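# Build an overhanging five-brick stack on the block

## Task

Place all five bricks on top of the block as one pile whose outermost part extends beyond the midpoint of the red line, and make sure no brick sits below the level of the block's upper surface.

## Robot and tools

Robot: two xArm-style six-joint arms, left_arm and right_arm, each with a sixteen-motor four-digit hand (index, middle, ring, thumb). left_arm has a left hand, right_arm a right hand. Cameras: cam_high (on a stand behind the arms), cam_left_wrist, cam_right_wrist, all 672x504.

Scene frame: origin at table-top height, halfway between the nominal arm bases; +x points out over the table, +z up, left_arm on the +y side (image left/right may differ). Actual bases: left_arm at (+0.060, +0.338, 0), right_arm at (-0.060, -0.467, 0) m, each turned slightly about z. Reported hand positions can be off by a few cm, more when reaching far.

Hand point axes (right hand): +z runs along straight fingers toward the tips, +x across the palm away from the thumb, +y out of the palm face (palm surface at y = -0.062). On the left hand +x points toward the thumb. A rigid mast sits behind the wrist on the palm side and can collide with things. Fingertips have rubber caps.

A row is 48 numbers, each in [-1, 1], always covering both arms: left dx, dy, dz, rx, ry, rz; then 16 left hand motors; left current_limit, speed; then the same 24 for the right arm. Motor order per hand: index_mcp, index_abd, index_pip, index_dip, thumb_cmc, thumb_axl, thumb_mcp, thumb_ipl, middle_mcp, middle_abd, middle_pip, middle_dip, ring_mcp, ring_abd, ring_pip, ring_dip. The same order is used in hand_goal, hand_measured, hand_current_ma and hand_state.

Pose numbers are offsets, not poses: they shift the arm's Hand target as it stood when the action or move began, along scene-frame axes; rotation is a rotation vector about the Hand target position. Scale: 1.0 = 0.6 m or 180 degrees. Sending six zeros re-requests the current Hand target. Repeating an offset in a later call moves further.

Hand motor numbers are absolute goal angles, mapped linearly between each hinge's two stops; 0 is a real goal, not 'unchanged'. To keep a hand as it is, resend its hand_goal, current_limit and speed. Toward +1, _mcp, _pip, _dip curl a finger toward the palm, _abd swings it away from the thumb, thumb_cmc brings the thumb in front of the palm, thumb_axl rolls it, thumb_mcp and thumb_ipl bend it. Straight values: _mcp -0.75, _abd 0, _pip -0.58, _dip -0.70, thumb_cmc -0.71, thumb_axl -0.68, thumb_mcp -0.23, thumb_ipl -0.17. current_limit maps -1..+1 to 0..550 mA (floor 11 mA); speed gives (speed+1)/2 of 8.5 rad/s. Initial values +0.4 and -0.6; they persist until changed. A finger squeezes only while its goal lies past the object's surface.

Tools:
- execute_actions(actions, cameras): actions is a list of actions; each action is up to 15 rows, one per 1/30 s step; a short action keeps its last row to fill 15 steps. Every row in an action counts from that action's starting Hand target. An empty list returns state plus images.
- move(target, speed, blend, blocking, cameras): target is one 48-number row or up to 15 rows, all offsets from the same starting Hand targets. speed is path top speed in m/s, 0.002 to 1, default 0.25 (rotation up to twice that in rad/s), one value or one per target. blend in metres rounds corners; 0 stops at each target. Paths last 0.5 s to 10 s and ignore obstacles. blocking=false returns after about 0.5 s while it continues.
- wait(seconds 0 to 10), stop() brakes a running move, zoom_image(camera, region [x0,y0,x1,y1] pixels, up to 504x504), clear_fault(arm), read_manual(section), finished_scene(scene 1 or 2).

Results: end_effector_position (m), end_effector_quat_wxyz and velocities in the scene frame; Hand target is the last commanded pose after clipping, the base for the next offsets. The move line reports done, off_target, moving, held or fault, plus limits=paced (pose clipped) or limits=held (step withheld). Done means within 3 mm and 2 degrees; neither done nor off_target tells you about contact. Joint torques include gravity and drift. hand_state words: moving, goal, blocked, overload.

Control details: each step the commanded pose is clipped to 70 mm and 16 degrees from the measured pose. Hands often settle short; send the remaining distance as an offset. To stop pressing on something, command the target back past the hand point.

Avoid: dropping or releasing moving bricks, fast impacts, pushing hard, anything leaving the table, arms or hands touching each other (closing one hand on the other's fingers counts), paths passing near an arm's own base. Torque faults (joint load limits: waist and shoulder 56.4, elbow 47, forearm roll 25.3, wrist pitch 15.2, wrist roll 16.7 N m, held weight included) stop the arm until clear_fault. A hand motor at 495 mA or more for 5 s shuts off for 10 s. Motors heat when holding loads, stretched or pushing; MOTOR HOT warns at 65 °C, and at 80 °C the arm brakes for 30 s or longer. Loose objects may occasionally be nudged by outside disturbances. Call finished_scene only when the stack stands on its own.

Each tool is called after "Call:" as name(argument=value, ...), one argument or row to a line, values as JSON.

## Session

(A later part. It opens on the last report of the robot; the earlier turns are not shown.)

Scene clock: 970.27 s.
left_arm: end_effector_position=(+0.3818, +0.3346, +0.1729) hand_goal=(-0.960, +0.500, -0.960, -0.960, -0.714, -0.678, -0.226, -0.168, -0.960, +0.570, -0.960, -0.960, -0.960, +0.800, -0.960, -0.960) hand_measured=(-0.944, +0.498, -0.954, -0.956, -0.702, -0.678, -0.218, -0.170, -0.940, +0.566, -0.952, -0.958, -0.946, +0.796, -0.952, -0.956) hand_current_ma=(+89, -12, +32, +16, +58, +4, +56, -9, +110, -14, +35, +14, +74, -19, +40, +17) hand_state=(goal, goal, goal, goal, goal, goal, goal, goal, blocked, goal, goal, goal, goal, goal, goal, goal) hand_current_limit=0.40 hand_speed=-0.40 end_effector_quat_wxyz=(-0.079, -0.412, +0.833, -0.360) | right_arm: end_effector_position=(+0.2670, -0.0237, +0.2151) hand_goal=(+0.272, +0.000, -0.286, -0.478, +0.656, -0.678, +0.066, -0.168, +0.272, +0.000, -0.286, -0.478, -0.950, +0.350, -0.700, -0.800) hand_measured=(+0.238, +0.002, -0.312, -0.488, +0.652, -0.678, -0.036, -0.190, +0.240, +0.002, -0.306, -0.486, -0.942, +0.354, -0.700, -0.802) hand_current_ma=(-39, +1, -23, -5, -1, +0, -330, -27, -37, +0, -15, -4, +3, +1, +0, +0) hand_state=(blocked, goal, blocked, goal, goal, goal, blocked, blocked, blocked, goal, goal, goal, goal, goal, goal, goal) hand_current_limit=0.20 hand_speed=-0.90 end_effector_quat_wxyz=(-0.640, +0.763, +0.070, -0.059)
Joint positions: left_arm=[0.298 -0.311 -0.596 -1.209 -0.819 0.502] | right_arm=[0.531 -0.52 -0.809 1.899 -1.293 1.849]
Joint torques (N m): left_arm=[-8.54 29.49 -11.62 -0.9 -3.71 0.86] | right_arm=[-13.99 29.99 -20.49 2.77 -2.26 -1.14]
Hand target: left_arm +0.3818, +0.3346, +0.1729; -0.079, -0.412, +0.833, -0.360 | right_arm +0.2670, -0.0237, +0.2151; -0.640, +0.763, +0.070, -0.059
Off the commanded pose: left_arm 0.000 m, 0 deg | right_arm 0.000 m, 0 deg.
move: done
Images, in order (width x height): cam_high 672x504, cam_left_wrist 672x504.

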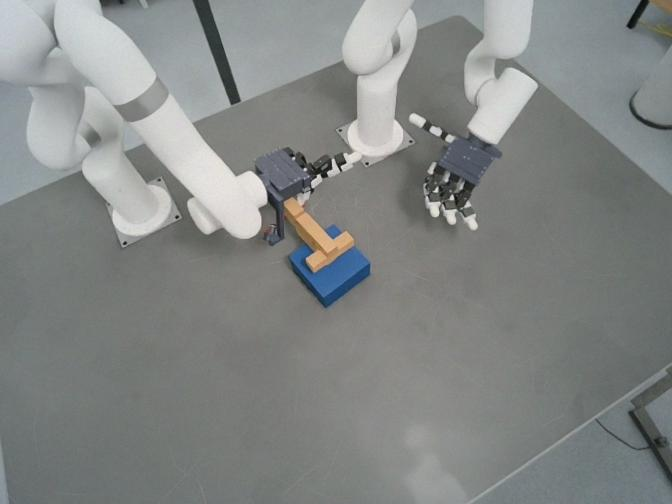

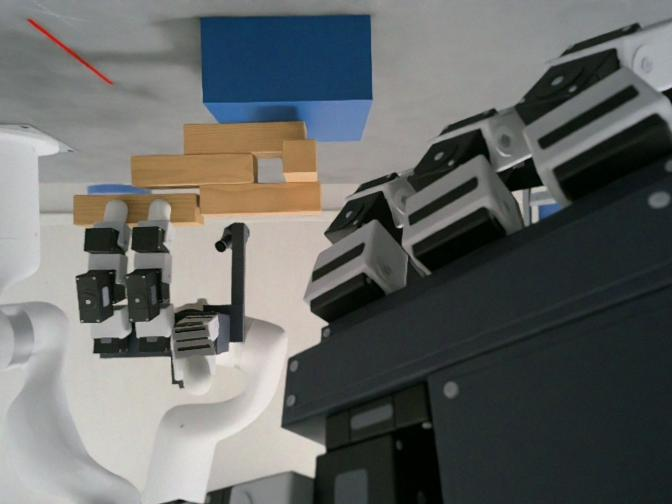

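Call:
move(
  target=[
    [0,0,0,0,0,0,-0.96,0.5,-0.96,-0.96,-0.714,-0.678,-0.226,-0.168,-0.96,0.57,-0.96,-0.96,-0.96,0.8,-0.96,-0.96,0.4,-0.4,0.0026,0.0025,0,0,0,0,0.272,0,-0.285,-0.478,0.657,-0.678,0.067,-0.168,0.272,0,-0.285,-0.478,-0.95,0.35,-0.7,-0.8,0.2,-0.9],
    [0,0,0,0,0,0,-0.96,0.5,-0.96,-0.96,-0.714,-0.678,-0.226,-0.168,-0.96,0.57,-0.96,-0.96,-0.96,0.8,-0.96,-0.96,0.4,-0.4,0.0026,0.0025,-0.01,0,0,0,0.272,0,-0.285,-0.478,0.657,-0.678,0.067,-0.168,0.272,0,-0.285,-0.478,-0.95,0.35,-0.7,-0.8,0.2,-0.9],
  ],
  speed=[0.03,0.02],
  cameras=["cam_high","cam_left_wrist"],
)

Call:
zoom_image(
  camera="cam_high",
  region=[270, 180, 340, 240],
)

Call:
zoom_image(
  camera="cam_left_wrist",
  region=[50, 100, 250, 250],
)

Scene clock: 979.87 s.
left_arm: end_effector_position=(+0.3818, +0.3346, +0.1729) hand_goal=(-0.960, +0.500, -0.960, -0.960, -0.714, -0.678, -0.226, -0.168, -0.960, +0.570, -0.960, -0.960, -0.960, +0.800, -0.960, -0.960) hand_measured=(-0.944, +0.498, -0.954, -0.956, -0.702, -0.678, -0.218, -0.170, -0.940, +0.566, -0.952, -0.958, -0.946, +0.796, -0.952, -0.956) hand_current_ma=(+89, -12, +32, +16, +58, +4, +56, -9, +110, -14, +35, +14, +74, -19, +40, +17) hand_state=(goal, goal, goal, goal, goal, goal, goal, goal, blocked, goal, goal, goal, goal, goal, goal, goal) hand_current_limit=0.40 hand_speed=-0.40 end_effector_quat_wxyz=(-0.079, -0.412, +0.833, -0.360) | right_arm: end_effector_position=(+0.2685, -0.0222, +0.2091) hand_goal=(+0.272, +0.000, -0.286, -0.478, +0.656, -0.678, +0.066, -0.168, +0.272, +0.000, -0.286, -0.478, -0.950, +0.350, -0.700, -0.800) hand_measured=(+0.238, +0.002, -0.312, -0.488, +0.652, -0.678, -0.036, -0.190, +0.240, +0.002, -0.306, -0.486, -0.942, +0.354, -0.700, -0.802) hand_current_ma=(-39, +1, -23, -5, -1, +0, -330, -27, -37, +0, -15, -4, +3, +1, +0, +0) hand_state=(blocked, goal, blocked, goal, goal, goal, blocked, blocked, blocked, goal, goal, goal, goal, goal, goal, goal) hand_current_limit=0.20 hand_speed=-0.90 end_effector_quat_wxyz=(-0.640, +0.763, +0.070, -0.059)
Joint positions: left_arm=[0.298 -0.311 -0.596 -1.209 -0.819 0.502] | right_arm=[0.531 -0.537 -0.816 1.902 -1.296 1.839]
Joint torques (N m): left_arm=[-7.83 30.14 -11.37 -0.62 -3.59 0.8] | right_arm=[17.57 31.65 -19.86 3.08 -2.27 -1.04]
Hand target: left_arm +0.3818, +0.3346, +0.1729; -0.079, -0.412, +0.833, -0.360 | right_arm +0.2685, -0.0222, +0.2091; -0.640, +0.763, +0.070, -0.059
Off the commanded pose: left_arm 0.000 m, 0 deg | right_arm 0.000 m, 0 deg.
move: done
Images, in order (width x height): cam_high 672x504, cam_left_wrist 672x504.

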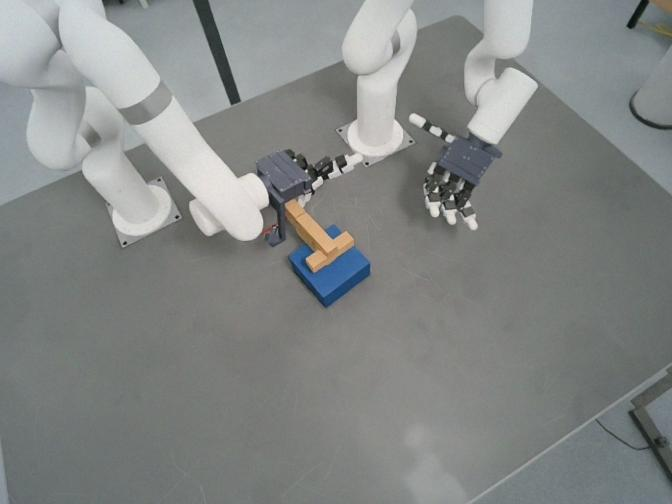

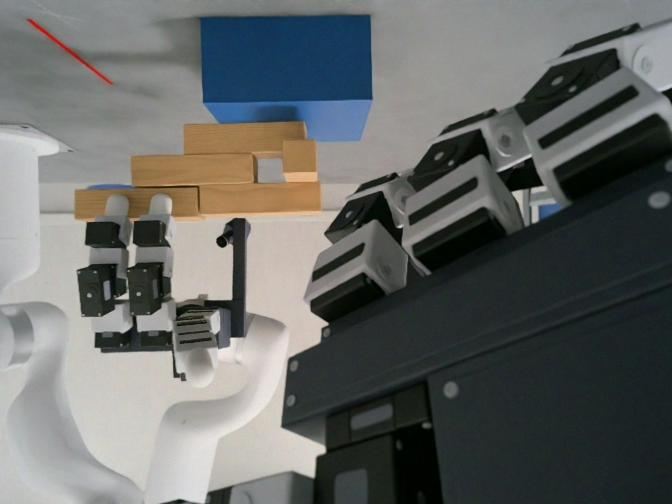

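Scaled by 7.200.

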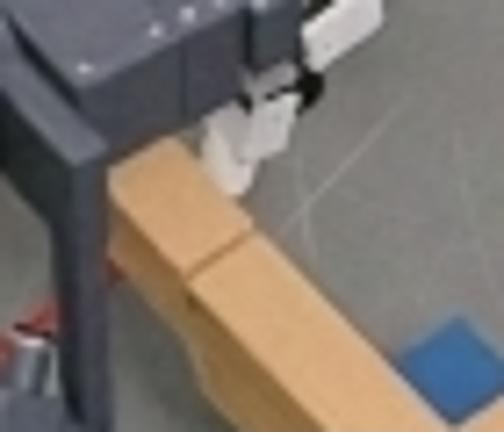

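Scaled by 2.520.

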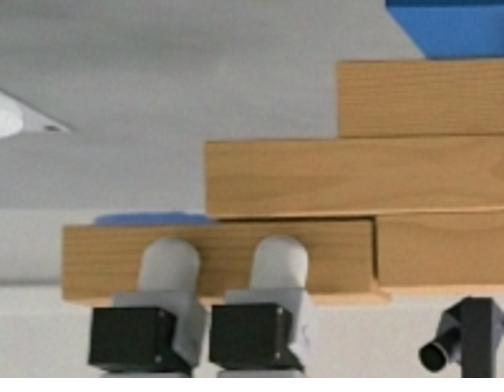

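Call:
zoom_image(
  camera="cam_left_wrist",
  region=[120, 160, 220, 230],
)

Call:
zoom_image(
  camera="cam_left_wrist",
  region=[60, 160, 160, 230],
)

Scaled by 5.040.

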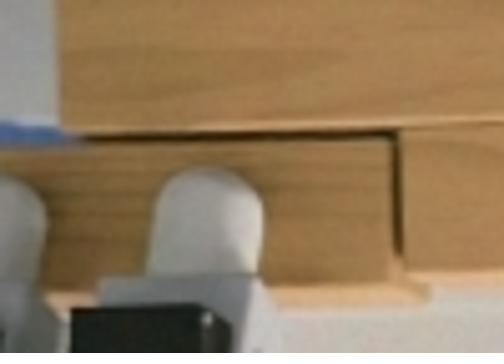

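Scaled by 5.040.

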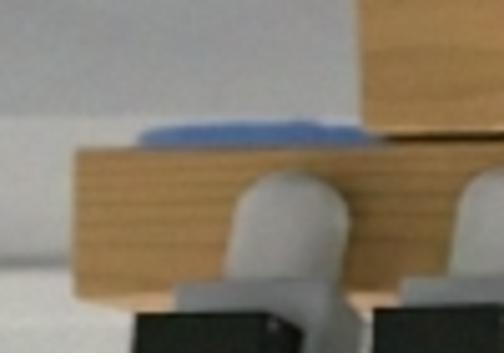

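Call:
move(
  target=[0,0,0,0,0,0,-0.96,0.5,-0.96,-0.96,-0.714,-0.678,-0.226,-0.168,-0.96,0.57,-0.96,-0.96,-0.96,0.8,-0.96,-0.96,0.4,-0.4,0,0,-0.0018,0,0,0,0.272,0,-0.285,-0.478,0.657,-0.678,0.067,-0.168,0.272,0,-0.285,-0.478,-0.95,0.35,-0.7,-0.8,0.2,-0.9],
  speed=0.01,
  cameras=["cam_left_wrist"],
)

Call:
zoom_image(
  camera="cam_left_wrist",
  region=[120, 160, 220, 230],
)

Scene clock: 988.10 s.
left_arm: end_effector_position=(+0.3818, +0.3346, +0.1729) hand_goal=(-0.960, +0.500, -0.960, -0.960, -0.714, -0.678, -0.226, -0.168, -0.960, +0.570, -0.960, -0.960, -0.960, +0.800, -0.960, -0.960) hand_measured=(-0.944, +0.498, -0.954, -0.956, -0.702, -0.678, -0.218, -0.170, -0.940, +0.566, -0.952, -0.958, -0.946, +0.796, -0.952, -0.956) hand_current_ma=(+89, -12, +32, +16, +58, +4, +56, -9, +110, -14, +35, +14, +74, -19, +40, +17) hand_state=(goal, goal, goal, goal, goal, goal, goal, goal, blocked, goal, goal, goal, goal, goal, goal, goal) hand_current_limit=0.40 hand_speed=-0.40 end_effector_quat_wxyz=(-0.079, -0.412, +0.833, -0.360) | right_arm: end_effector_position=(+0.2685, -0.0222, +0.2080) hand_goal=(+0.272, +0.000, -0.286, -0.478, +0.656, -0.678, +0.066, -0.168, +0.272, +0.000, -0.286, -0.478, -0.950, +0.350, -0.700, -0.800) hand_measured=(+0.238, +0.002, -0.312, -0.488, +0.652, -0.678, -0.036, -0.190, +0.240, +0.002, -0.306, -0.486, -0.942, +0.354, -0.700, -0.802) hand_current_ma=(-39, +1, -23, -5, -1, +0, -330, -27, -37, +0, -15, -4, +3, +1, +0, +0) hand_state=(blocked, goal, blocked, goal, goal, goal, blocked, blocked, blocked, goal, goal, goal, goal, goal, goal, goal) hand_current_limit=0.20 hand_speed=-0.90 end_effector_quat_wxyz=(-0.640, +0.763, +0.070, -0.059)
Joint positions: left_arm=[0.298 -0.311 -0.596 -1.209 -0.819 0.502] | right_arm=[0.531 -0.539 -0.817 1.903 -1.297 1.836]
Joint torques (N m): left_arm=[-8.32 31.39 -11.08 -0.42 -3.61 0.75] | right_arm=[17.59 30.86 -20.04 3.08 -2.2 -1.1]
Hand target: left_arm +0.3818, +0.3346, +0.1729; -0.079, -0.412, +0.833, -0.360 | right_arm +0.2685, -0.0222, +0.2080; -0.640, +0.763, +0.070, -0.059
Off the commanded pose: left_arm 0.000 m, 0 deg | right_arm 0.000 m, 0 deg.
move: done
Images, in order (width x height): cam_left_wrist 672x504.

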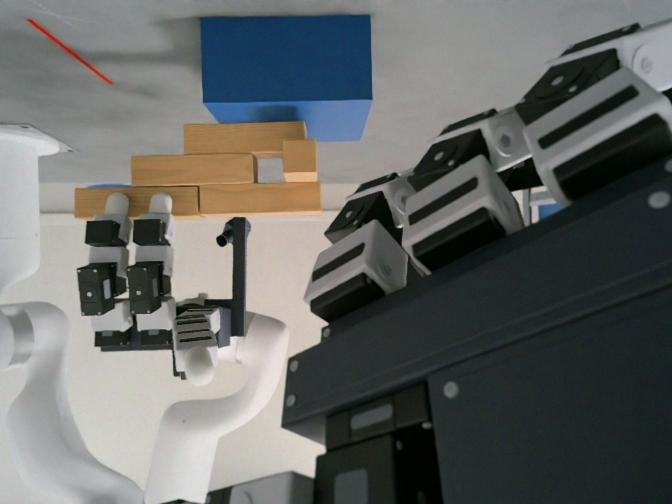

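Scaled by 5.040.

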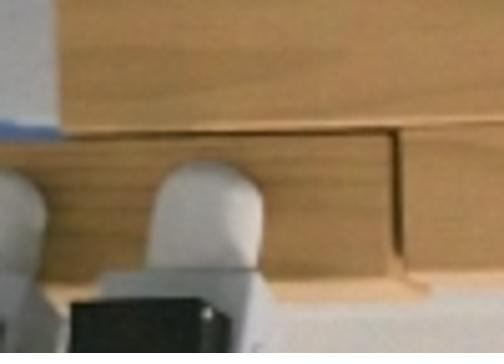

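Call:
move(
  target=[0,0,0,0,0,0,-0.96,0.5,-0.96,-0.96,-0.714,-0.678,-0.226,-0.168,-0.96,0.57,-0.96,-0.96,-0.96,0.8,-0.96,-0.96,0.4,-0.4,0,0,-0.0013,0,0,0,0.272,0,-0.285,-0.478,0.657,-0.678,0.067,-0.168,0.272,0,-0.285,-0.478,-0.95,0.35,-0.7,-0.8,0.2,-0.9],
  speed=0.01,
  cameras=["cam_left_wrist"],
)

Call:
zoom_image(
  camera="cam_left_wrist",
  region=[120, 160, 220, 230],
)

Scene clock: 990.60 s.
left_arm: end_effector_position=(+0.3818, +0.3346, +0.1729) hand_goal=(-0.960, +0.500, -0.960, -0.960, -0.714, -0.678, -0.226, -0.168, -0.960, +0.570, -0.960, -0.960, -0.960, +0.800, -0.960, -0.960) hand_measured=(-0.944, +0.498, -0.954, -0.956, -0.702, -0.678, -0.218, -0.170, -0.940, +0.566, -0.952, -0.958, -0.946, +0.796, -0.952, -0.956) hand_current_ma=(+89, -12, +32, +16, +58, +4, +56, -9, +110, -14, +35, +14, +74, -19, +40, +17) hand_state=(goal, goal, goal, goal, goal, goal, goal, goal, blocked, goal, goal, goal, goal, goal, goal, goal) hand_current_limit=0.40 hand_speed=-0.40 end_effector_quat_wxyz=(-0.079, -0.412, +0.833, -0.360) | right_arm: end_effector_position=(+0.2685, -0.0222, +0.2072) hand_goal=(+0.272, +0.000, -0.286, -0.478, +0.656, -0.678, +0.066, -0.168, +0.272, +0.000, -0.286, -0.478, -0.950, +0.350, -0.700, -0.800) hand_measured=(+0.238, +0.002, -0.312, -0.488, +0.652, -0.678, -0.036, -0.190, +0.240, +0.002, -0.306, -0.486, -0.942, +0.354, -0.700, -0.802) hand_current_ma=(-39, +1, -23, -5, -1, +0, -330, -27, -37, +0, -15, -4, +3, +1, +0, +0) hand_state=(blocked, goal, blocked, goal, goal, goal, blocked, blocked, blocked, goal, goal, goal, goal, goal, goal, goal) hand_current_limit=0.20 hand_speed=-0.90 end_effector_quat_wxyz=(-0.640, +0.763, +0.070, -0.059)
Joint positions: left_arm=[0.298 -0.311 -0.596 -1.209 -0.819 0.502] | right_arm=[0.531 -0.541 -0.817 1.903 -1.297 1.835]
Joint torques (N m): left_arm=[-8.24 32.71 -11.15 -0.57 -3.59 0.87] | right_arm=[17.56 30.41 -20.16 2.79 -2.2 -1.14]
Hand target: left_arm +0.3818, +0.3346, +0.1729; -0.079, -0.412, +0.833, -0.360 | right_arm +0.2685, -0.0222, +0.2072; -0.640, +0.763, +0.070, -0.059
Off the commanded pose: left_arm 0.000 m, 0 deg | right_arm 0.000 m, 0 deg.
move: done
Images, in order (width x height): cam_left_wrist 672x504.

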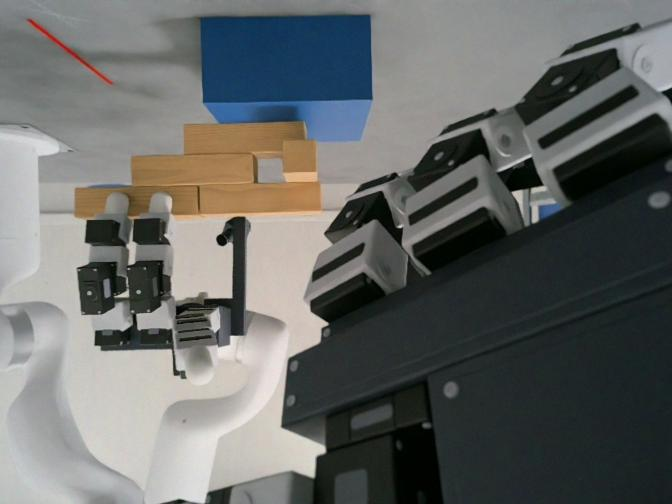

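Scaled by 5.040.

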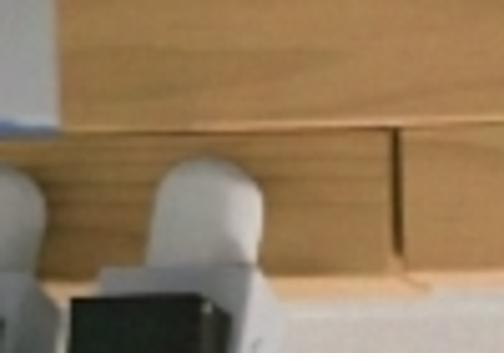

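Call:
move(
  target=[0,0,0,0,0,0,-0.96,0.5,-0.96,-0.96,-0.714,-0.678,-0.226,-0.168,-0.96,0.57,-0.96,-0.96,-0.96,0.8,-0.96,-0.96,0.4,-0.4,0,0,-0.001,0,0,0,0.272,0,-0.285,-0.478,0.657,-0.678,0.067,-0.168,0.272,0,-0.285,-0.478,-0.95,0.35,-0.7,-0.8,0.2,-0.9],
  speed=0.01,
  cameras=["cam_left_wrist"],
)

Call:
zoom_image(
  camera="cam_left_wrist",
  region=[120, 160, 220, 230],
)

Call:
zoom_image(
  camera="cam_left_wrist",
  region=[60, 160, 160, 230],
)

Scene clock: 993.80 s.
left_arm: end_effector_position=(+0.3818, +0.3346, +0.1729) hand_goal=(-0.960, +0.500, -0.960, -0.960, -0.714, -0.678, -0.226, -0.168, -0.960, +0.570, -0.960, -0.960, -0.960, +0.800, -0.960, -0.960) hand_measured=(-0.944, +0.498, -0.954, -0.956, -0.702, -0.678, -0.218, -0.170, -0.940, +0.566, -0.952, -0.958, -0.946, +0.796, -0.952, -0.956) hand_current_ma=(+89, -12, +32, +16, +58, +4, +56, -9, +110, -14, +35, +14, +74, -19, +40, +17) hand_state=(goal, goal, goal, goal, goal, goal, goal, goal, blocked, goal, goal, goal, goal, goal, goal, goal) hand_current_limit=0.40 hand_speed=-0.40 end_effector_quat_wxyz=(-0.079, -0.412, +0.833, -0.360) | right_arm: end_effector_position=(+0.2685, -0.0222, +0.2066) hand_goal=(+0.272, +0.000, -0.286, -0.478, +0.656, -0.678, +0.066, -0.168, +0.272, +0.000, -0.286, -0.478, -0.950, +0.350, -0.700, -0.800) hand_measured=(+0.238, +0.002, -0.312, -0.488, +0.652, -0.678, -0.036, -0.190, +0.240, +0.002, -0.306, -0.486, -0.942, +0.354, -0.700, -0.802) hand_current_ma=(-39, +0, -23, -5, -1, +0, -330, -28, -37, +0, -15, -4, +3, +1, +0, +0) hand_state=(blocked, goal, blocked, goal, goal, goal, blocked, blocked, blocked, goal, goal, goal, goal, goal, goal, goal) hand_current_limit=0.20 hand_speed=-0.90 end_effector_quat_wxyz=(-0.640, +0.763, +0.070, -0.059)
Joint positions: left_arm=[0.298 -0.311 -0.596 -1.209 -0.819 0.502] | right_arm=[0.531 -0.542 -0.817 1.903 -1.298 1.834]
Joint torques (N m): left_arm=[-7.73 34.49 -11.51 -0.69 -3.61 0.83] | right_arm=[18 30.03 -19.86 2.86 -1.98 -1.29]
Hand target: left_arm +0.3818, +0.3346, +0.1729; -0.079, -0.412, +0.833, -0.360 | right_arm +0.2685, -0.0222, +0.2066; -0.640, +0.763, +0.070, -0.059
Off the commanded pose: left_arm 0.000 m, 0 deg | right_arm 0.000 m, 0 deg.
move: done
Images, in order (width x height): cam_left_wrist 672x504.

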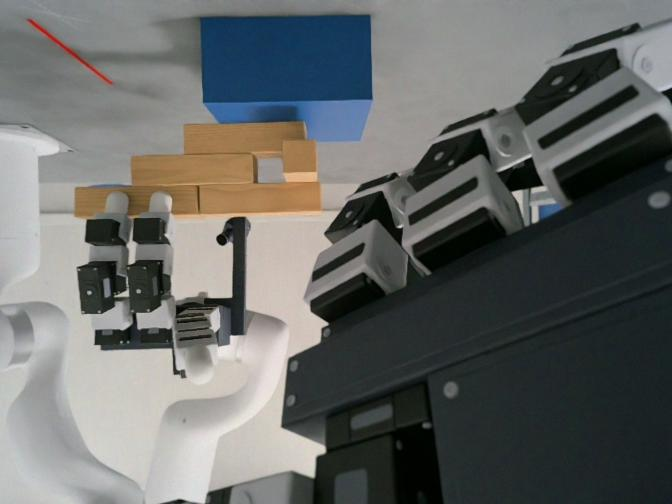

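Scaled by 5.040.

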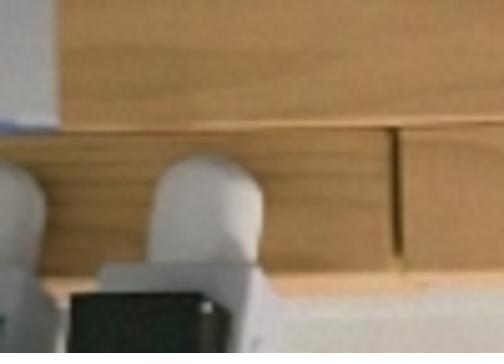

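Scaled by 5.040.

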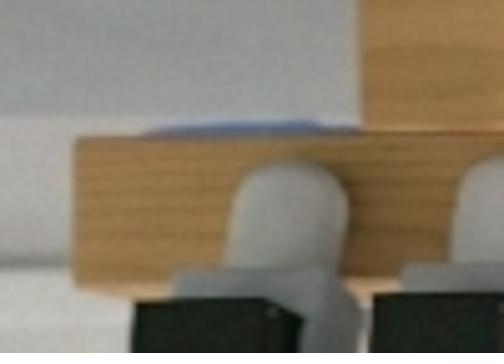

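Call:
move(
  target=[
    [0,0,0,0,0,0,-0.96,0.5,-0.96,-0.96,-0.714,-0.678,-0.226,-0.168,-0.96,0.57,-0.96,-0.96,-0.96,0.8,-0.96,-0.96,0.4,-0.4,0,0,0,0,0,0,0.26,0,-0.285,-0.478,0.657,-0.678,0.0,-0.175,0.26,0,-0.285,-0.478,-0.95,0.35,-0.7,-0.8,0.2,-0.96],
    [0,0,0,0,0,0,-0.96,0.5,-0.96,-0.96,-0.714,-0.678,-0.226,-0.168,-0.96,0.57,-0.96,-0.96,-0.96,0.8,-0.96,-0.96,0.4,-0.4,0,0,0,0,0,0,0.25,0,-0.295,-0.48,0.657,-0.678,-0.03,-0.185,0.25,0,-0.295,-0.48,-0.95,0.35,-0.7,-0.8,0.2,-0.96],
  ],
  speed=0.01,
  cameras=["cam_left_wrist"],
)

Call:
zoom_image(
  camera="cam_left_wrist",
  region=[60, 120, 260, 230],
)

Scene clock: 997.73 s.
left_arm: end_effector_position=(+0.3818, +0.3346, +0.1729) hand_goal=(-0.960, +0.500, -0.960, -0.960, -0.714, -0.678, -0.226, -0.168, -0.960, +0.570, -0.960, -0.960, -0.960, +0.800, -0.960, -0.960) hand_measured=(-0.944, +0.498, -0.954, -0.956, -0.702, -0.678, -0.218, -0.170, -0.940, +0.566, -0.952, -0.958, -0.946, +0.796, -0.952, -0.956) hand_current_ma=(+89, -12, +32, +16, +58, +4, +56, -9, +110, -14, +35, +14, +74, -19, +40, +17) hand_state=(goal, goal, goal, goal, goal, goal, goal, goal, blocked, goal, goal, goal, goal, goal, goal, goal) hand_current_limit=0.40 hand_speed=-0.40 end_effector_quat_wxyz=(-0.079, -0.412, +0.833, -0.360) | right_arm: end_effector_position=(+0.2685, -0.0222, +0.2066) hand_goal=(+0.250, +0.000, -0.296, -0.480, +0.656, -0.678, -0.030, -0.186, +0.250, +0.000, -0.296, -0.480, -0.950, +0.350, -0.700, -0.800) hand_measured=(+0.236, +0.002, -0.310, -0.488, +0.652, -0.678, -0.040, -0.198, +0.236, +0.002, -0.306, -0.486, -0.942, +0.354, -0.700, -0.802) hand_current_ma=(-10, +0, -9, -3, -1, +0, -8, -9, -10, +0, -5, -2, +3, +1, +0, +0) hand_state=(goal, goal, goal, goal, goal, goal, goal, goal, goal, goal, goal, goal, goal, goal, goal, goal) hand_current_limit=0.20 hand_speed=-0.96 end_effector_quat_wxyz=(-0.640, +0.763, +0.070, -0.059)
Joint positions: left_arm=[0.298 -0.311 -0.596 -1.209 -0.819 0.502] | right_arm=[0.531 -0.542 -0.817 1.903 -1.298 1.834]
Joint torques (N m): left_arm=[-7.37 36.44 -11.45 -0.69 -3.58 0.82] | right_arm=[15.23 29.93 -19.82 2.64 -1.19 -1.15]
Hand target: left_arm +0.3818, +0.3346, +0.1729; -0.079, -0.412, +0.833, -0.360 | right_arm +0.2685, -0.0222, +0.2066; -0.640, +0.763, +0.070, -0.059
Off the commanded pose: left_arm 0.000 m, 0 deg | right_arm 0.000 m, 0 deg.
move: done
Images, in order (width x height): cam_left_wrist 672x504.

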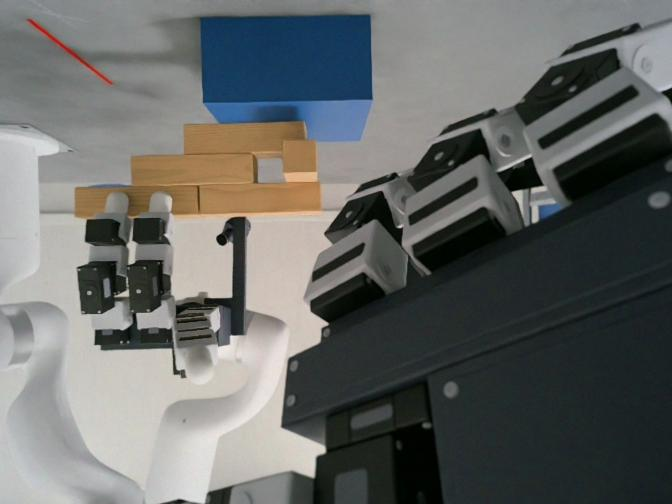

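Scaled by 2.520.

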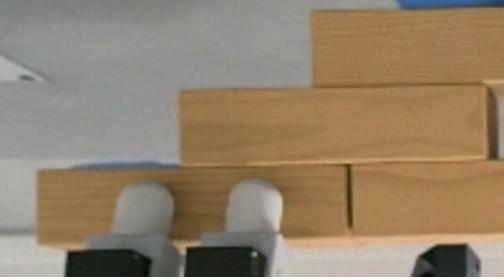

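Call:
move(
  target=[
    [0,0,0,0,0,0,-0.96,0.5,-0.96,-0.96,-0.714,-0.678,-0.226,-0.168,-0.96,0.57,-0.96,-0.96,-0.96,0.8,-0.96,-0.96,0.4,-0.4,0,0,0,0,0,0,0.236,0,-0.295,-0.48,0.657,-0.678,-0.055,-0.185,0.236,0,-0.295,-0.48,-0.95,0.35,-0.7,-0.8,0.25,-0.97],
    [0,0,0,0,0,0,-0.96,0.5,-0.96,-0.96,-0.714,-0.678,-0.226,-0.168,-0.96,0.57,-0.96,-0.96,-0.96,0.8,-0.96,-0.96,0.4,-0.4,0,0,0,0,0,0,0.226,0,-0.3,-0.48,0.657,-0.678,-0.07,-0.185,0.226,0,-0.3,-0.48,-0.95,0.35,-0.7,-0.8,0.25,-0.97],
  ],
  speed=0.01,
  cameras=["cam_left_wrist"],
)

Call:
zoom_image(
  camera="cam_left_wrist",
  region=[60, 120, 260, 230],
)

Scene clock: 1000.73 s.
left_arm: end_effector_position=(+0.3818, +0.3346, +0.1729) hand_goal=(-0.960, +0.500, -0.960, -0.960, -0.714, -0.678, -0.226, -0.168, -0.960, +0.570, -0.960, -0.960, -0.960, +0.800, -0.960, -0.960) hand_measured=(-0.944, +0.498, -0.954, -0.956, -0.702, -0.678, -0.218, -0.170, -0.940, +0.566, -0.952, -0.958, -0.946, +0.796, -0.952, -0.956) hand_current_ma=(+89, -12, +32, +16, +58, +4, +56, -9, +110, -14, +35, +14, +74, -19, +40, +17) hand_state=(goal, goal, goal, goal, goal, goal, goal, goal, blocked, goal, goal, goal, goal, goal, goal, goal) hand_current_limit=0.40 hand_speed=-0.40 end_effector_quat_wxyz=(-0.079, -0.412, +0.833, -0.360) | right_arm: end_effector_position=(+0.2685, -0.0222, +0.2066) hand_goal=(+0.226, +0.000, -0.300, -0.480, +0.656, -0.678, -0.070, -0.186, +0.226, +0.000, -0.300, -0.480, -0.950, +0.350, -0.700, -0.800) hand_measured=(+0.232, +0.002, -0.304, -0.482, +0.652, -0.678, -0.068, -0.188, +0.232, +0.002, -0.300, -0.482, -0.942, +0.354, -0.700, -0.802) hand_current_ma=(+2, +0, -1, -1, -1, +0, +0, -1, +2, +0, +0, -1, +3, +1, +0, +0) hand_state=(goal, goal, goal, goal, goal, goal, goal, goal, goal, goal, goal, goal, goal, goal, goal, goal) hand_current_limit=0.25 hand_speed=-0.97 end_effector_quat_wxyz=(-0.640, +0.763, +0.070, -0.059)
Joint positions: left_arm=[0.298 -0.311 -0.596 -1.209 -0.819 0.502] | right_arm=[0.531 -0.542 -0.817 1.903 -1.298 1.834]
Joint torques (N m): left_arm=[-8.31 37.61 -11.45 -0.76 -3.62 0.77] | right_arm=[14.12 30.21 -19.36 2.41 -0.58 -0.51]
Hand target: left_arm +0.3818, +0.3346, +0.1729; -0.079, -0.412, +0.833, -0.360 | right_arm +0.2685, -0.0222, +0.2066; -0.640, +0.763, +0.070, -0.059
Off the commanded pose: left_arm 0.000 m, 0 deg | right_arm 0.000 m, 0 deg.
move: done
Images, in order (width x height): cam_left_wrist 672x504.

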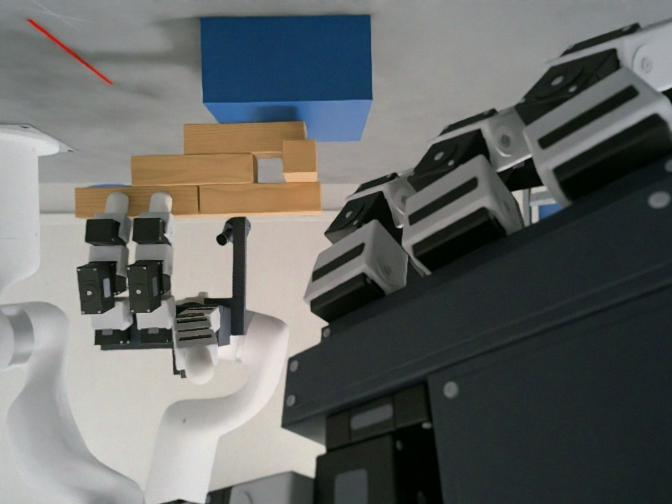

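Scaled by 2.520.

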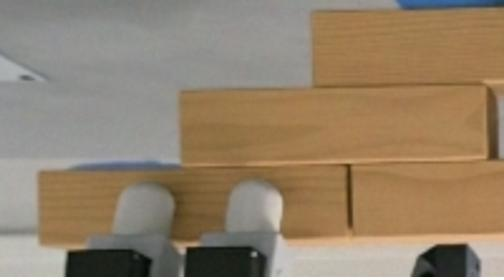

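Call:
move(
  target=[
    [0,0,0,0,0,0,-0.96,0.5,-0.96,-0.96,-0.714,-0.678,-0.226,-0.168,-0.96,0.57,-0.96,-0.96,-0.96,0.8,-0.96,-0.96,0.4,-0.4,0,0,0,0,0,0,0.21,0,-0.3,-0.48,0.657,-0.678,-0.09,-0.18,0.21,0,-0.3,-0.48,-0.95,0.35,-0.7,-0.8,0.3,-0.96],
    [0,0,0,0,0,0,-0.96,0.5,-0.96,-0.96,-0.714,-0.678,-0.226,-0.168,-0.96,0.57,-0.96,-0.96,-0.96,0.8,-0.96,-0.96,0.4,-0.4,0,0,0,0,0,0,0.1,0,-0.3,-0.48,0.657,-0.678,-0.2,-0.18,0.1,0,-0.3,-0.48,-0.95,0.35,-0.7,-0.8,0.4,-0.92],
  ],
  speed=0.01,
  cameras=["cam_left_wrist"],
)

Call:
zoom_image(
  camera="cam_left_wrist",
  region=[60, 120, 260, 230],
)

Scene clock: 1004.20 s.
left_arm: end_effector_position=(+0.3818, +0.3346, +0.1729) hand_goal=(-0.960, +0.500, -0.960, -0.960, -0.714, -0.678, -0.226, -0.168, -0.960, +0.570, -0.960, -0.960, -0.960, +0.800, -0.960, -0.960) hand_measured=(-0.944, +0.498, -0.954, -0.956, -0.702, -0.678, -0.218, -0.170, -0.940, +0.566, -0.952, -0.958, -0.946, +0.796, -0.952, -0.956) hand_current_ma=(+89, -12, +32, +16, +58, +4, +56, -9, +110, -14, +35, +14, +74, -19, +40, +17) hand_state=(goal, goal, goal, goal, goal, goal, goal, goal, blocked, goal, goal, goal, goal, goal, goal, goal) hand_current_limit=0.40 hand_speed=-0.40 end_effector_quat_wxyz=(-0.079, -0.412, +0.833, -0.360) | right_arm: end_effector_position=(+0.2685, -0.0222, +0.2066) hand_goal=(+0.100, +0.000, -0.300, -0.480, +0.656, -0.678, -0.200, -0.180, +0.100, +0.000, -0.300, -0.480, -0.950, +0.350, -0.700, -0.800) hand_measured=(+0.108, +0.002, -0.302, -0.482, +0.652, -0.678, -0.196, -0.182, +0.108, +0.002, -0.300, -0.482, -0.942, +0.354, -0.700, -0.802) hand_current_ma=(+4, +0, -1, -1, -1, +0, +1, -1, +4, +0, +0, -1, +3, +1, +0, +0) hand_state=(goal, goal, goal, goal, goal, goal, goal, goal, goal, goal, goal, goal, goal, goal, goal, goal) hand_current_limit=0.40 hand_speed=-0.92 end_effector_quat_wxyz=(-0.640, +0.763, +0.070, -0.059)
Joint positions: left_arm=[0.298 -0.311 -0.596 -1.209 -0.819 0.502] | right_arm=[0.531 -0.542 -0.817 1.903 -1.298 1.834]
Joint torques (N m): left_arm=[-7.19 38.47 -11.42 -0.94 -3.69 0.83] | right_arm=[11.74 31.27 -18.31 2.3 0.01 0.29]
Hand target: left_arm +0.3818, +0.3346, +0.1729; -0.079, -0.412, +0.833, -0.360 | right_arm +0.2685, -0.0222, +0.2066; -0.640, +0.763, +0.070, -0.059
Off the commanded pose: left_arm 0.000 m, 0 deg | right_arm 0.000 m, 0 deg.
move: done
Images, in order (width x height): cam_left_wrist 672x504.

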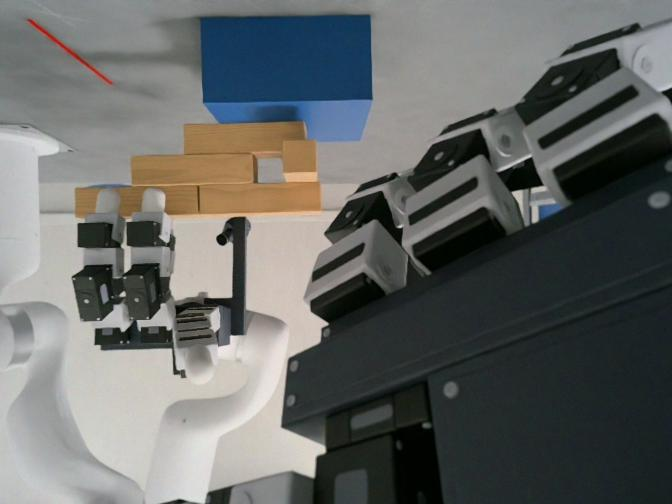

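Scaled by 2.520.

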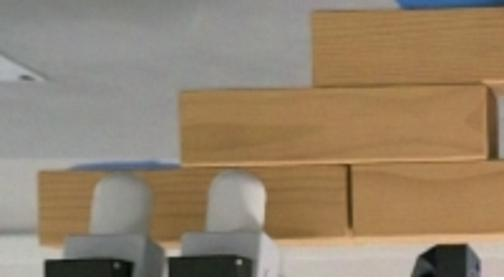

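Call:
move(
  target=[
    [0,0,0,0,0,0,-0.96,0.5,-0.96,-0.96,-0.714,-0.678,-0.226,-0.168,-0.96,0.57,-0.96,-0.96,-0.96,0.8,-0.96,-0.96,0.4,-0.4,0,0,0.1667,0,0,0,0.1,0,-0.3,-0.48,0.657,-0.678,-0.2,-0.18,0.1,0,-0.3,-0.48,-0.95,0.35,-0.7,-0.8,0.4,-0.92],
  ],
  speed=0.07,
  cameras=["cam_high","cam_left_wrist"],
)

Call:
zoom_image(
  camera="cam_left_wrist",
  region=[60, 120, 260, 230],
)

Call:
zoom_image(
  camera="cam_high",
  region=[240, 170, 380, 290],
)

Scene clock: 1009.47 s.
left_arm: end_effector_position=(+0.3818, +0.3346, +0.1729) hand_goal=(-0.960, +0.500, -0.960, -0.960, -0.714, -0.678, -0.226, -0.168, -0.960, +0.570, -0.960, -0.960, -0.960, +0.800, -0.960, -0.960) hand_measured=(-0.944, +0.498, -0.954, -0.956, -0.702, -0.678, -0.218, -0.170, -0.940, +0.566, -0.952, -0.958, -0.946, +0.796, -0.952, -0.956) hand_current_ma=(+89, -12, +32, +16, +58, +4, +56, -9, +110, -14, +35, +14, +74, -19, +40, +17) hand_state=(goal, goal, goal, goal, goal, goal, goal, goal, blocked, goal, goal, goal, goal, goal, goal, goal) hand_current_limit=0.40 hand_speed=-0.40 end_effector_quat_wxyz=(-0.079, -0.412, +0.833, -0.360) | right_arm: end_effector_position=(+0.2685, -0.0222, +0.3066) hand_goal=(+0.100, +0.000, -0.300, -0.480, +0.656, -0.678, -0.200, -0.180, +0.100, +0.000, -0.300, -0.480, -0.950, +0.350, -0.700, -0.800) hand_measured=(+0.108, +0.002, -0.302, -0.482, +0.652, -0.678, -0.196, -0.182, +0.108, +0.002, -0.300, -0.482, -0.942, +0.354, -0.700, -0.802) hand_current_ma=(+4, +0, -1, -1, -1, +0, +1, +0, +4, +0, +0, -1, +3, +1, +0, +0) hand_state=(goal, goal, goal, goal, goal, goal, goal, goal, goal, goal, goal, goal, goal, goal, goal, goal) hand_current_limit=0.40 hand_speed=-0.92 end_effector_quat_wxyz=(-0.640, +0.763, +0.070, -0.059)
Joint positions: left_arm=[0.298 -0.311 -0.596 -1.209 -0.819 0.502] | right_arm=[0.532 -0.332 -0.826 1.837 -1.233 2.053]
Joint torques (N m): left_arm=[-8.44 40.25 -11.25 -0.84 -3.65 0.8] | right_arm=[13.72 46.2 -23.14 -2.61 0.18 1.32]
Hand target: left_arm +0.3818, +0.3346, +0.1729; -0.079, -0.412, +0.833, -0.360 | right_arm +0.2685, -0.0222, +0.3066; -0.640, +0.763, +0.070, -0.059
Off the commanded pose: left_arm 0.000 m, 0 deg | right_arm 0.000 m, 0 deg.
move: done
Images, in order (width x height): cam_high 672x504, cam_left_wrist 672x504.

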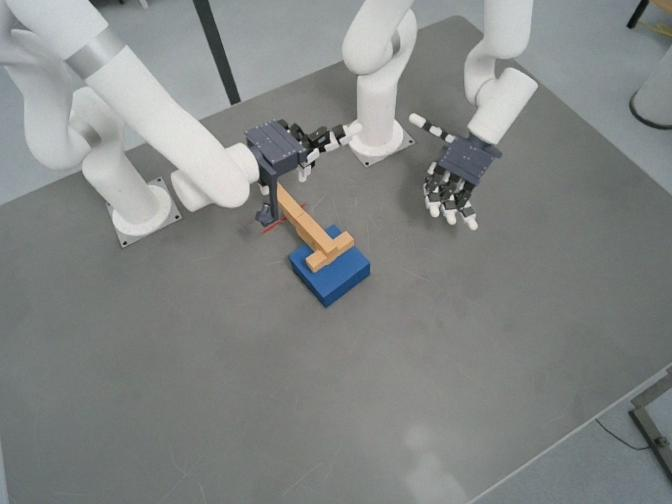

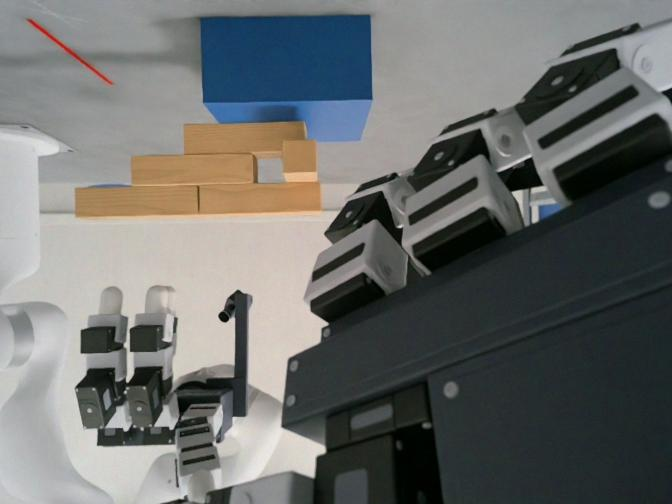

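Scaled by 2.520.

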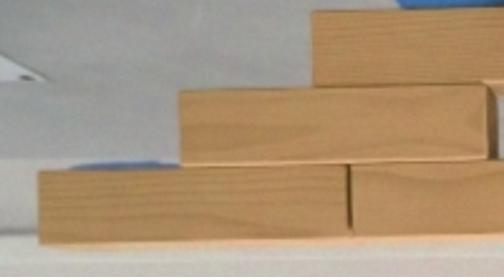

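Scaled by 3.600.

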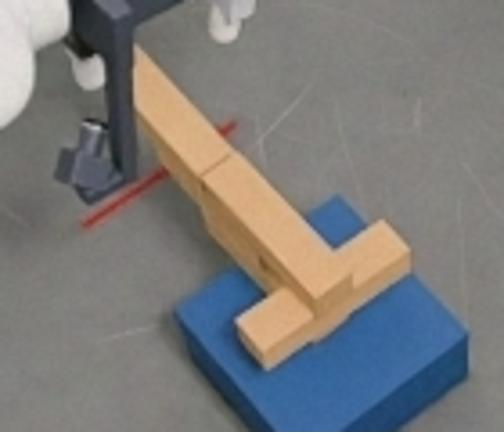

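Call:
move(
  target=[
    [0,0,0,0,0,0,-0.96,0.5,-0.96,-0.96,-0.714,-0.678,-0.226,-0.168,-0.96,0.57,-0.96,-0.96,-0.96,0.8,-0.96,-0.96,0.4,-0.4,0,-0.45,0.03,0,0,0,0.1,0,-0.3,-0.48,0.657,-0.678,-0.2,-0.18,0.1,0,-0.3,-0.48,-0.95,0.35,-0.7,-0.8,0.4,-0.92],
    [0,0,0,0,0,0,-0.96,0.5,-0.96,-0.96,-0.714,-0.678,-0.226,-0.168,-0.96,0.57,-0.96,-0.96,-0.96,0.8,-0.96,-0.96,0.4,-0.4,-0.0017,-0.689,-0.1707,-0.2233,0.1614,-0.1223,0.1,0,-0.3,-0.48,0.657,-0.678,-0.2,-0.18,0.1,0,-0.3,-0.48,-0.95,0.35,-0.7,-0.8,0.4,-0.92],
    [0,0,0,0,0,0,-0.96,0.5,-0.96,-0.96,-0.714,-0.678,-0.226,-0.168,-0.96,0.57,-0.96,-0.96,-0.96,0.8,-0.96,-0.96,0.4,-0.4,-0.0017,-0.689,-0.1707,-0.2233,0.1614,-0.1223,-0.96,0.5,-0.96,-0.96,-0.714,-0.678,-0.226,-0.168,-0.96,0.57,-0.96,-0.96,-0.96,0.8,-0.96,-0.96,0.4,-0.4],
  ],
  speed=[0.12,0.25,0.25],
  cameras=["cam_high","cam_left_wrist","cam_right_wrist"],
)

Call:
zoom_image(
  camera="cam_right_wrist",
  region=[250, 0, 470, 250],
)

Call:
zoom_image(
  camera="cam_high",
  region=[240, 170, 380, 290],
)

Scene clock: 1017.73 s.
left_arm: end_effector_position=(+0.3818, +0.3346, +0.1729) hand_goal=(-0.960, +0.500, -0.960, -0.960, -0.714, -0.678, -0.226, -0.168, -0.960, +0.570, -0.960, -0.960, -0.960, +0.800, -0.960, -0.960) hand_measured=(-0.944, +0.498, -0.954, -0.956, -0.702, -0.678, -0.218, -0.170, -0.940, +0.566, -0.952, -0.958, -0.946, +0.796, -0.952, -0.956) hand_current_ma=(+89, -12, +32, +16, +58, +4, +56, -9, +110, -14, +35, +14, +74, -19, +40, +17) hand_state=(goal, goal, goal, goal, goal, goal, goal, goal, blocked, goal, goal, goal, goal, goal, goal, goal) hand_current_limit=0.40 hand_speed=-0.40 end_effector_quat_wxyz=(-0.079, -0.412, +0.833, -0.360) | right_arm: end_effector_position=(+0.2675, -0.4356, +0.2042) hand_goal=(-0.960, +0.500, -0.960, -0.960, -0.714, -0.678, -0.226, -0.168, -0.960, +0.570, -0.960, -0.960, -0.960, +0.800, -0.960, -0.960) hand_measured=(-0.944, +0.496, -0.952, -0.956, -0.704, -0.678, -0.218, -0.170, -0.940, +0.566, -0.954, -0.958, -0.948, +0.796, -0.954, -0.956) hand_current_ma=(+12, -1, +3, +1, +6, +0, +6, +0, +16, -1, +2, +1, +8, -1, +3, +1) hand_state=(goal, goal, goal, goal, goal, goal, goal, goal, goal, goal, goal, goal, goal, goal, goal, goal) hand_current_limit=0.40 hand_speed=-0.40 end_effector_quat_wxyz=(-0.340, +0.894, -0.255, -0.144)
Joint positions: left_arm=[0.298 -0.311 -0.596 -1.209 -0.819 0.502] | right_arm=[-0.216 -0.302 -0.695 0.956 -0.932 2.722]
Joint torques (N m): left_arm=[-8.41 41.05 -11.3 -0.7 -3.57 0.83] | right_arm=[-13.65 22.43 -19.65 -2.6 0.2 1.24]
Hand target: left_arm +0.3818, +0.3346, +0.1729; -0.079, -0.412, +0.833, -0.360 | right_arm +0.2675, -0.4356, +0.2042; -0.340, +0.894, -0.255, -0.144
Off the commanded pose: left_arm 0.000 m, 0 deg | right_arm 0.000 m, 0 deg.
move: done

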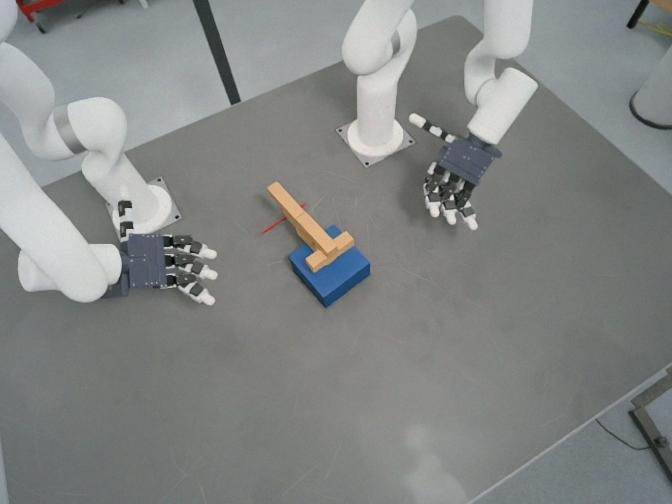

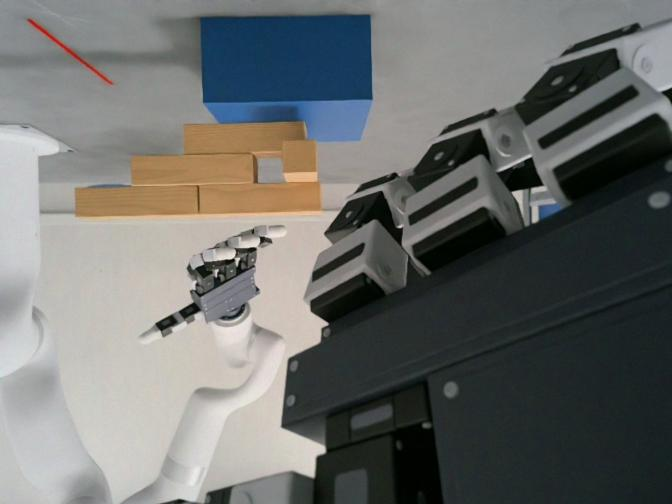

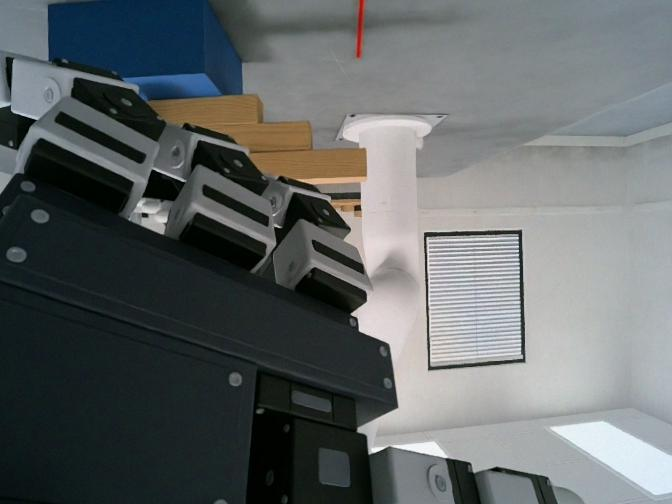

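Scaled by 2.016.

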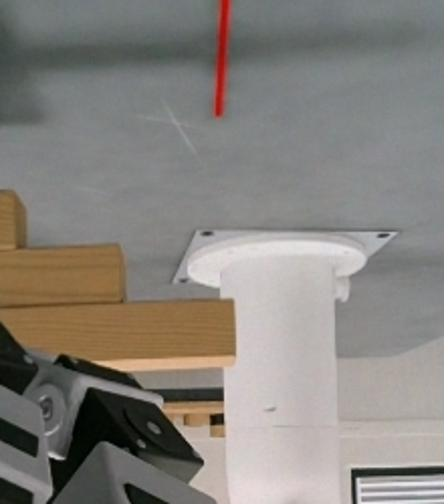

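Scaled by 3.600.

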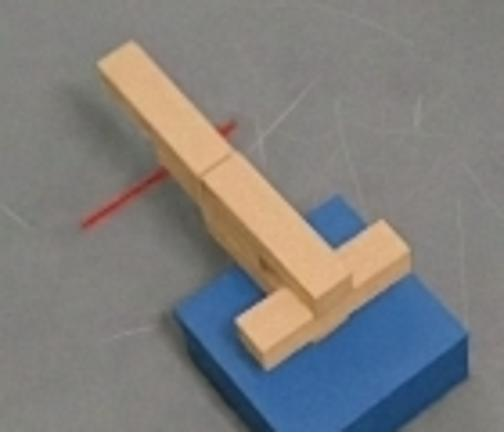

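Call:
zoom_image(
  camera="cam_right_wrist",
  region=[330, 0, 400, 70],
)

Call:
zoom_image(
  camera="cam_right_wrist",
  region=[330, 130, 400, 200],
)

Call:
zoom_image(
  camera="cam_right_wrist",
  region=[220, 80, 390, 200],
)

Scaled by 7.200.

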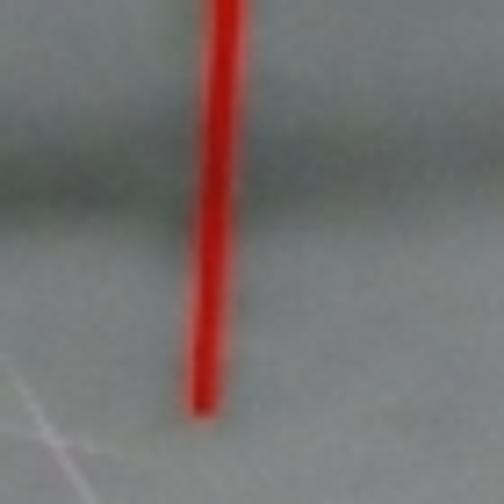

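Scaled by 7.200.

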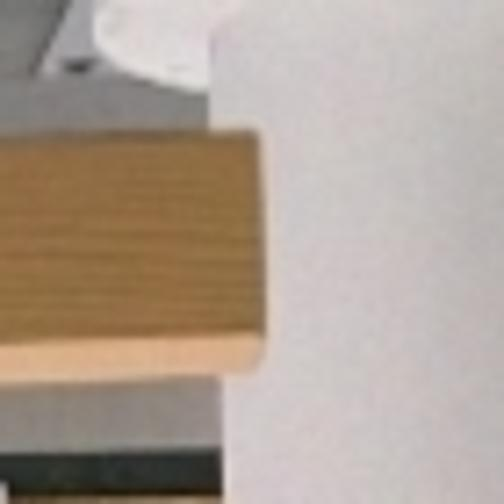

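Scaled by 2.965.

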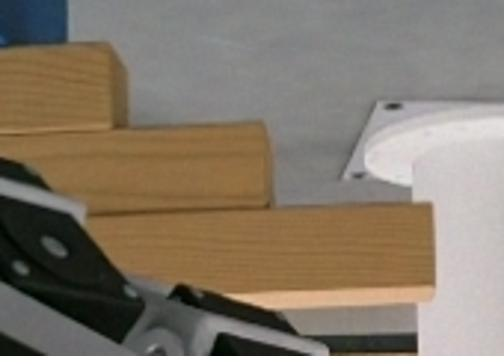

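Call:
move(
  target=[0,0,0,0,0,0,-0.96,0.5,-0.96,-0.96,-0.714,-0.678,-0.226,-0.168,-0.96,0.57,-0.96,-0.96,-0.96,0.8,-0.96,-0.96,0.4,-0.4,-0.0458,-0.0085,0,0,0,0,-0.96,0.5,-0.96,-0.96,-0.714,-0.678,-0.226,-0.168,-0.96,0.57,-0.96,-0.96,-0.96,0.8,-0.96,-0.96,0.4,-0.4],
  speed=0.15,
  cameras=["cam_right_wrist"],
)

Call:
zoom_image(
  camera="cam_right_wrist",
  region=[310, 0, 380, 70],
)

Call:
zoom_image(
  camera="cam_right_wrist",
  region=[300, 130, 370, 200],
)

Scene clock: 1034.40 s.
left_arm: end_effector_position=(+0.3818, +0.3346, +0.1729) hand_goal=(-0.960, +0.500, -0.960, -0.960, -0.714, -0.678, -0.226, -0.168, -0.960, +0.570, -0.960, -0.960, -0.960, +0.800, -0.960, -0.960) hand_measured=(-0.944, +0.498, -0.954, -0.956, -0.702, -0.678, -0.218, -0.170, -0.940, +0.566, -0.952, -0.958, -0.946, +0.796, -0.952, -0.956) hand_current_ma=(+89, -12, +32, +16, +58, +4, +56, -9, +110, -14, +35, +14, +74, -19, +40, +17) hand_state=(goal, goal, goal, goal, goal, goal, goal, goal, blocked, goal, goal, goal, goal, goal, goal, goal) hand_current_limit=0.40 hand_speed=-0.40 end_effector_quat_wxyz=(-0.079, -0.412, +0.833, -0.360) | right_arm: end_effector_position=(+0.2400, -0.4407, +0.2042) hand_goal=(-0.960, +0.500, -0.960, -0.960, -0.714, -0.678, -0.226, -0.168, -0.960, +0.570, -0.960, -0.960, -0.960, +0.800, -0.960, -0.960) hand_measured=(-0.944, +0.498, -0.952, -0.956, -0.704, -0.678, -0.218, -0.170, -0.940, +0.566, -0.954, -0.958, -0.948, +0.796, -0.954, -0.956) hand_current_ma=(+12, -1, +3, +1, +6, +0, +6, +0, +16, -1, +2, +1, +7, -1, +3, +1) hand_state=(goal, goal, goal, goal, goal, goal, goal, goal, goal, goal, goal, goal, goal, goal, goal, goal) hand_current_limit=0.40 hand_speed=-0.40 end_effector_quat_wxyz=(-0.340, +0.894, -0.255, -0.144)
Joint positions: left_arm=[0.298 -0.311 -0.596 -1.209 -0.819 0.502] | right_arm=[-0.241 -0.25 -0.624 0.948 -0.929 2.696]
Joint torques (N m): left_arm=[-8.3 42.1 -11.56 -0.54 -3.63 0.85] | right_arm=[-15.1 39.33 -10.45 -2.96 0.43 -1.16]
Hand target: left_arm +0.3818, +0.3346, +0.1729; -0.079, -0.412, +0.833, -0.360 | right_arm +0.2400, -0.4407, +0.2042; -0.340, +0.894, -0.255, -0.144
Off the commanded pose: left_arm 0.000 m, 0 deg | right_arm 0.000 m, 0 deg.
move: done
Images, in order (width x height): cam_right_wrist 672x504.

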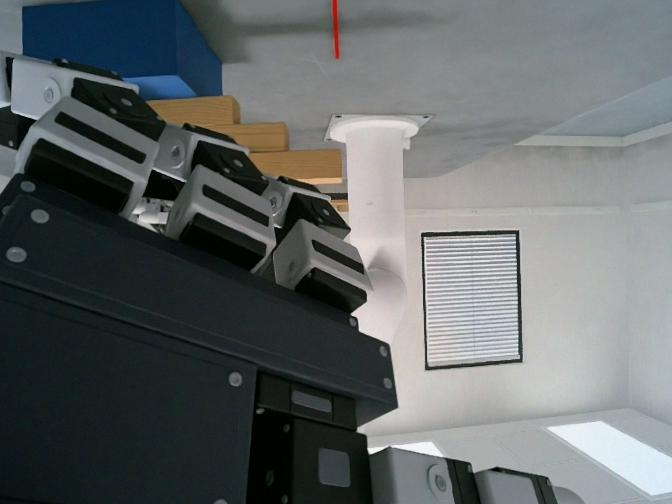

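Scaled by 7.200.

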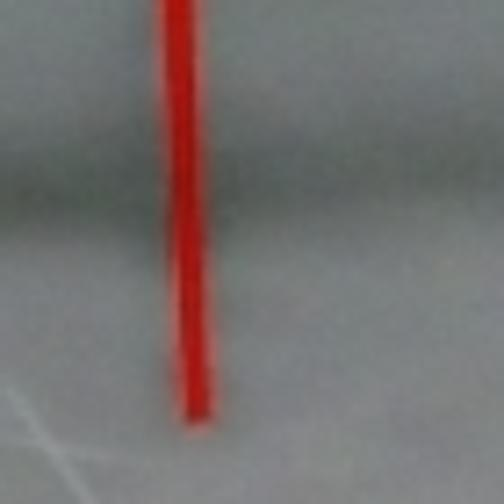

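Scaled by 7.200.

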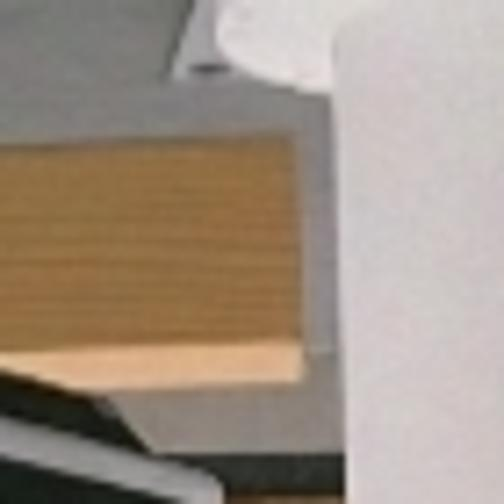

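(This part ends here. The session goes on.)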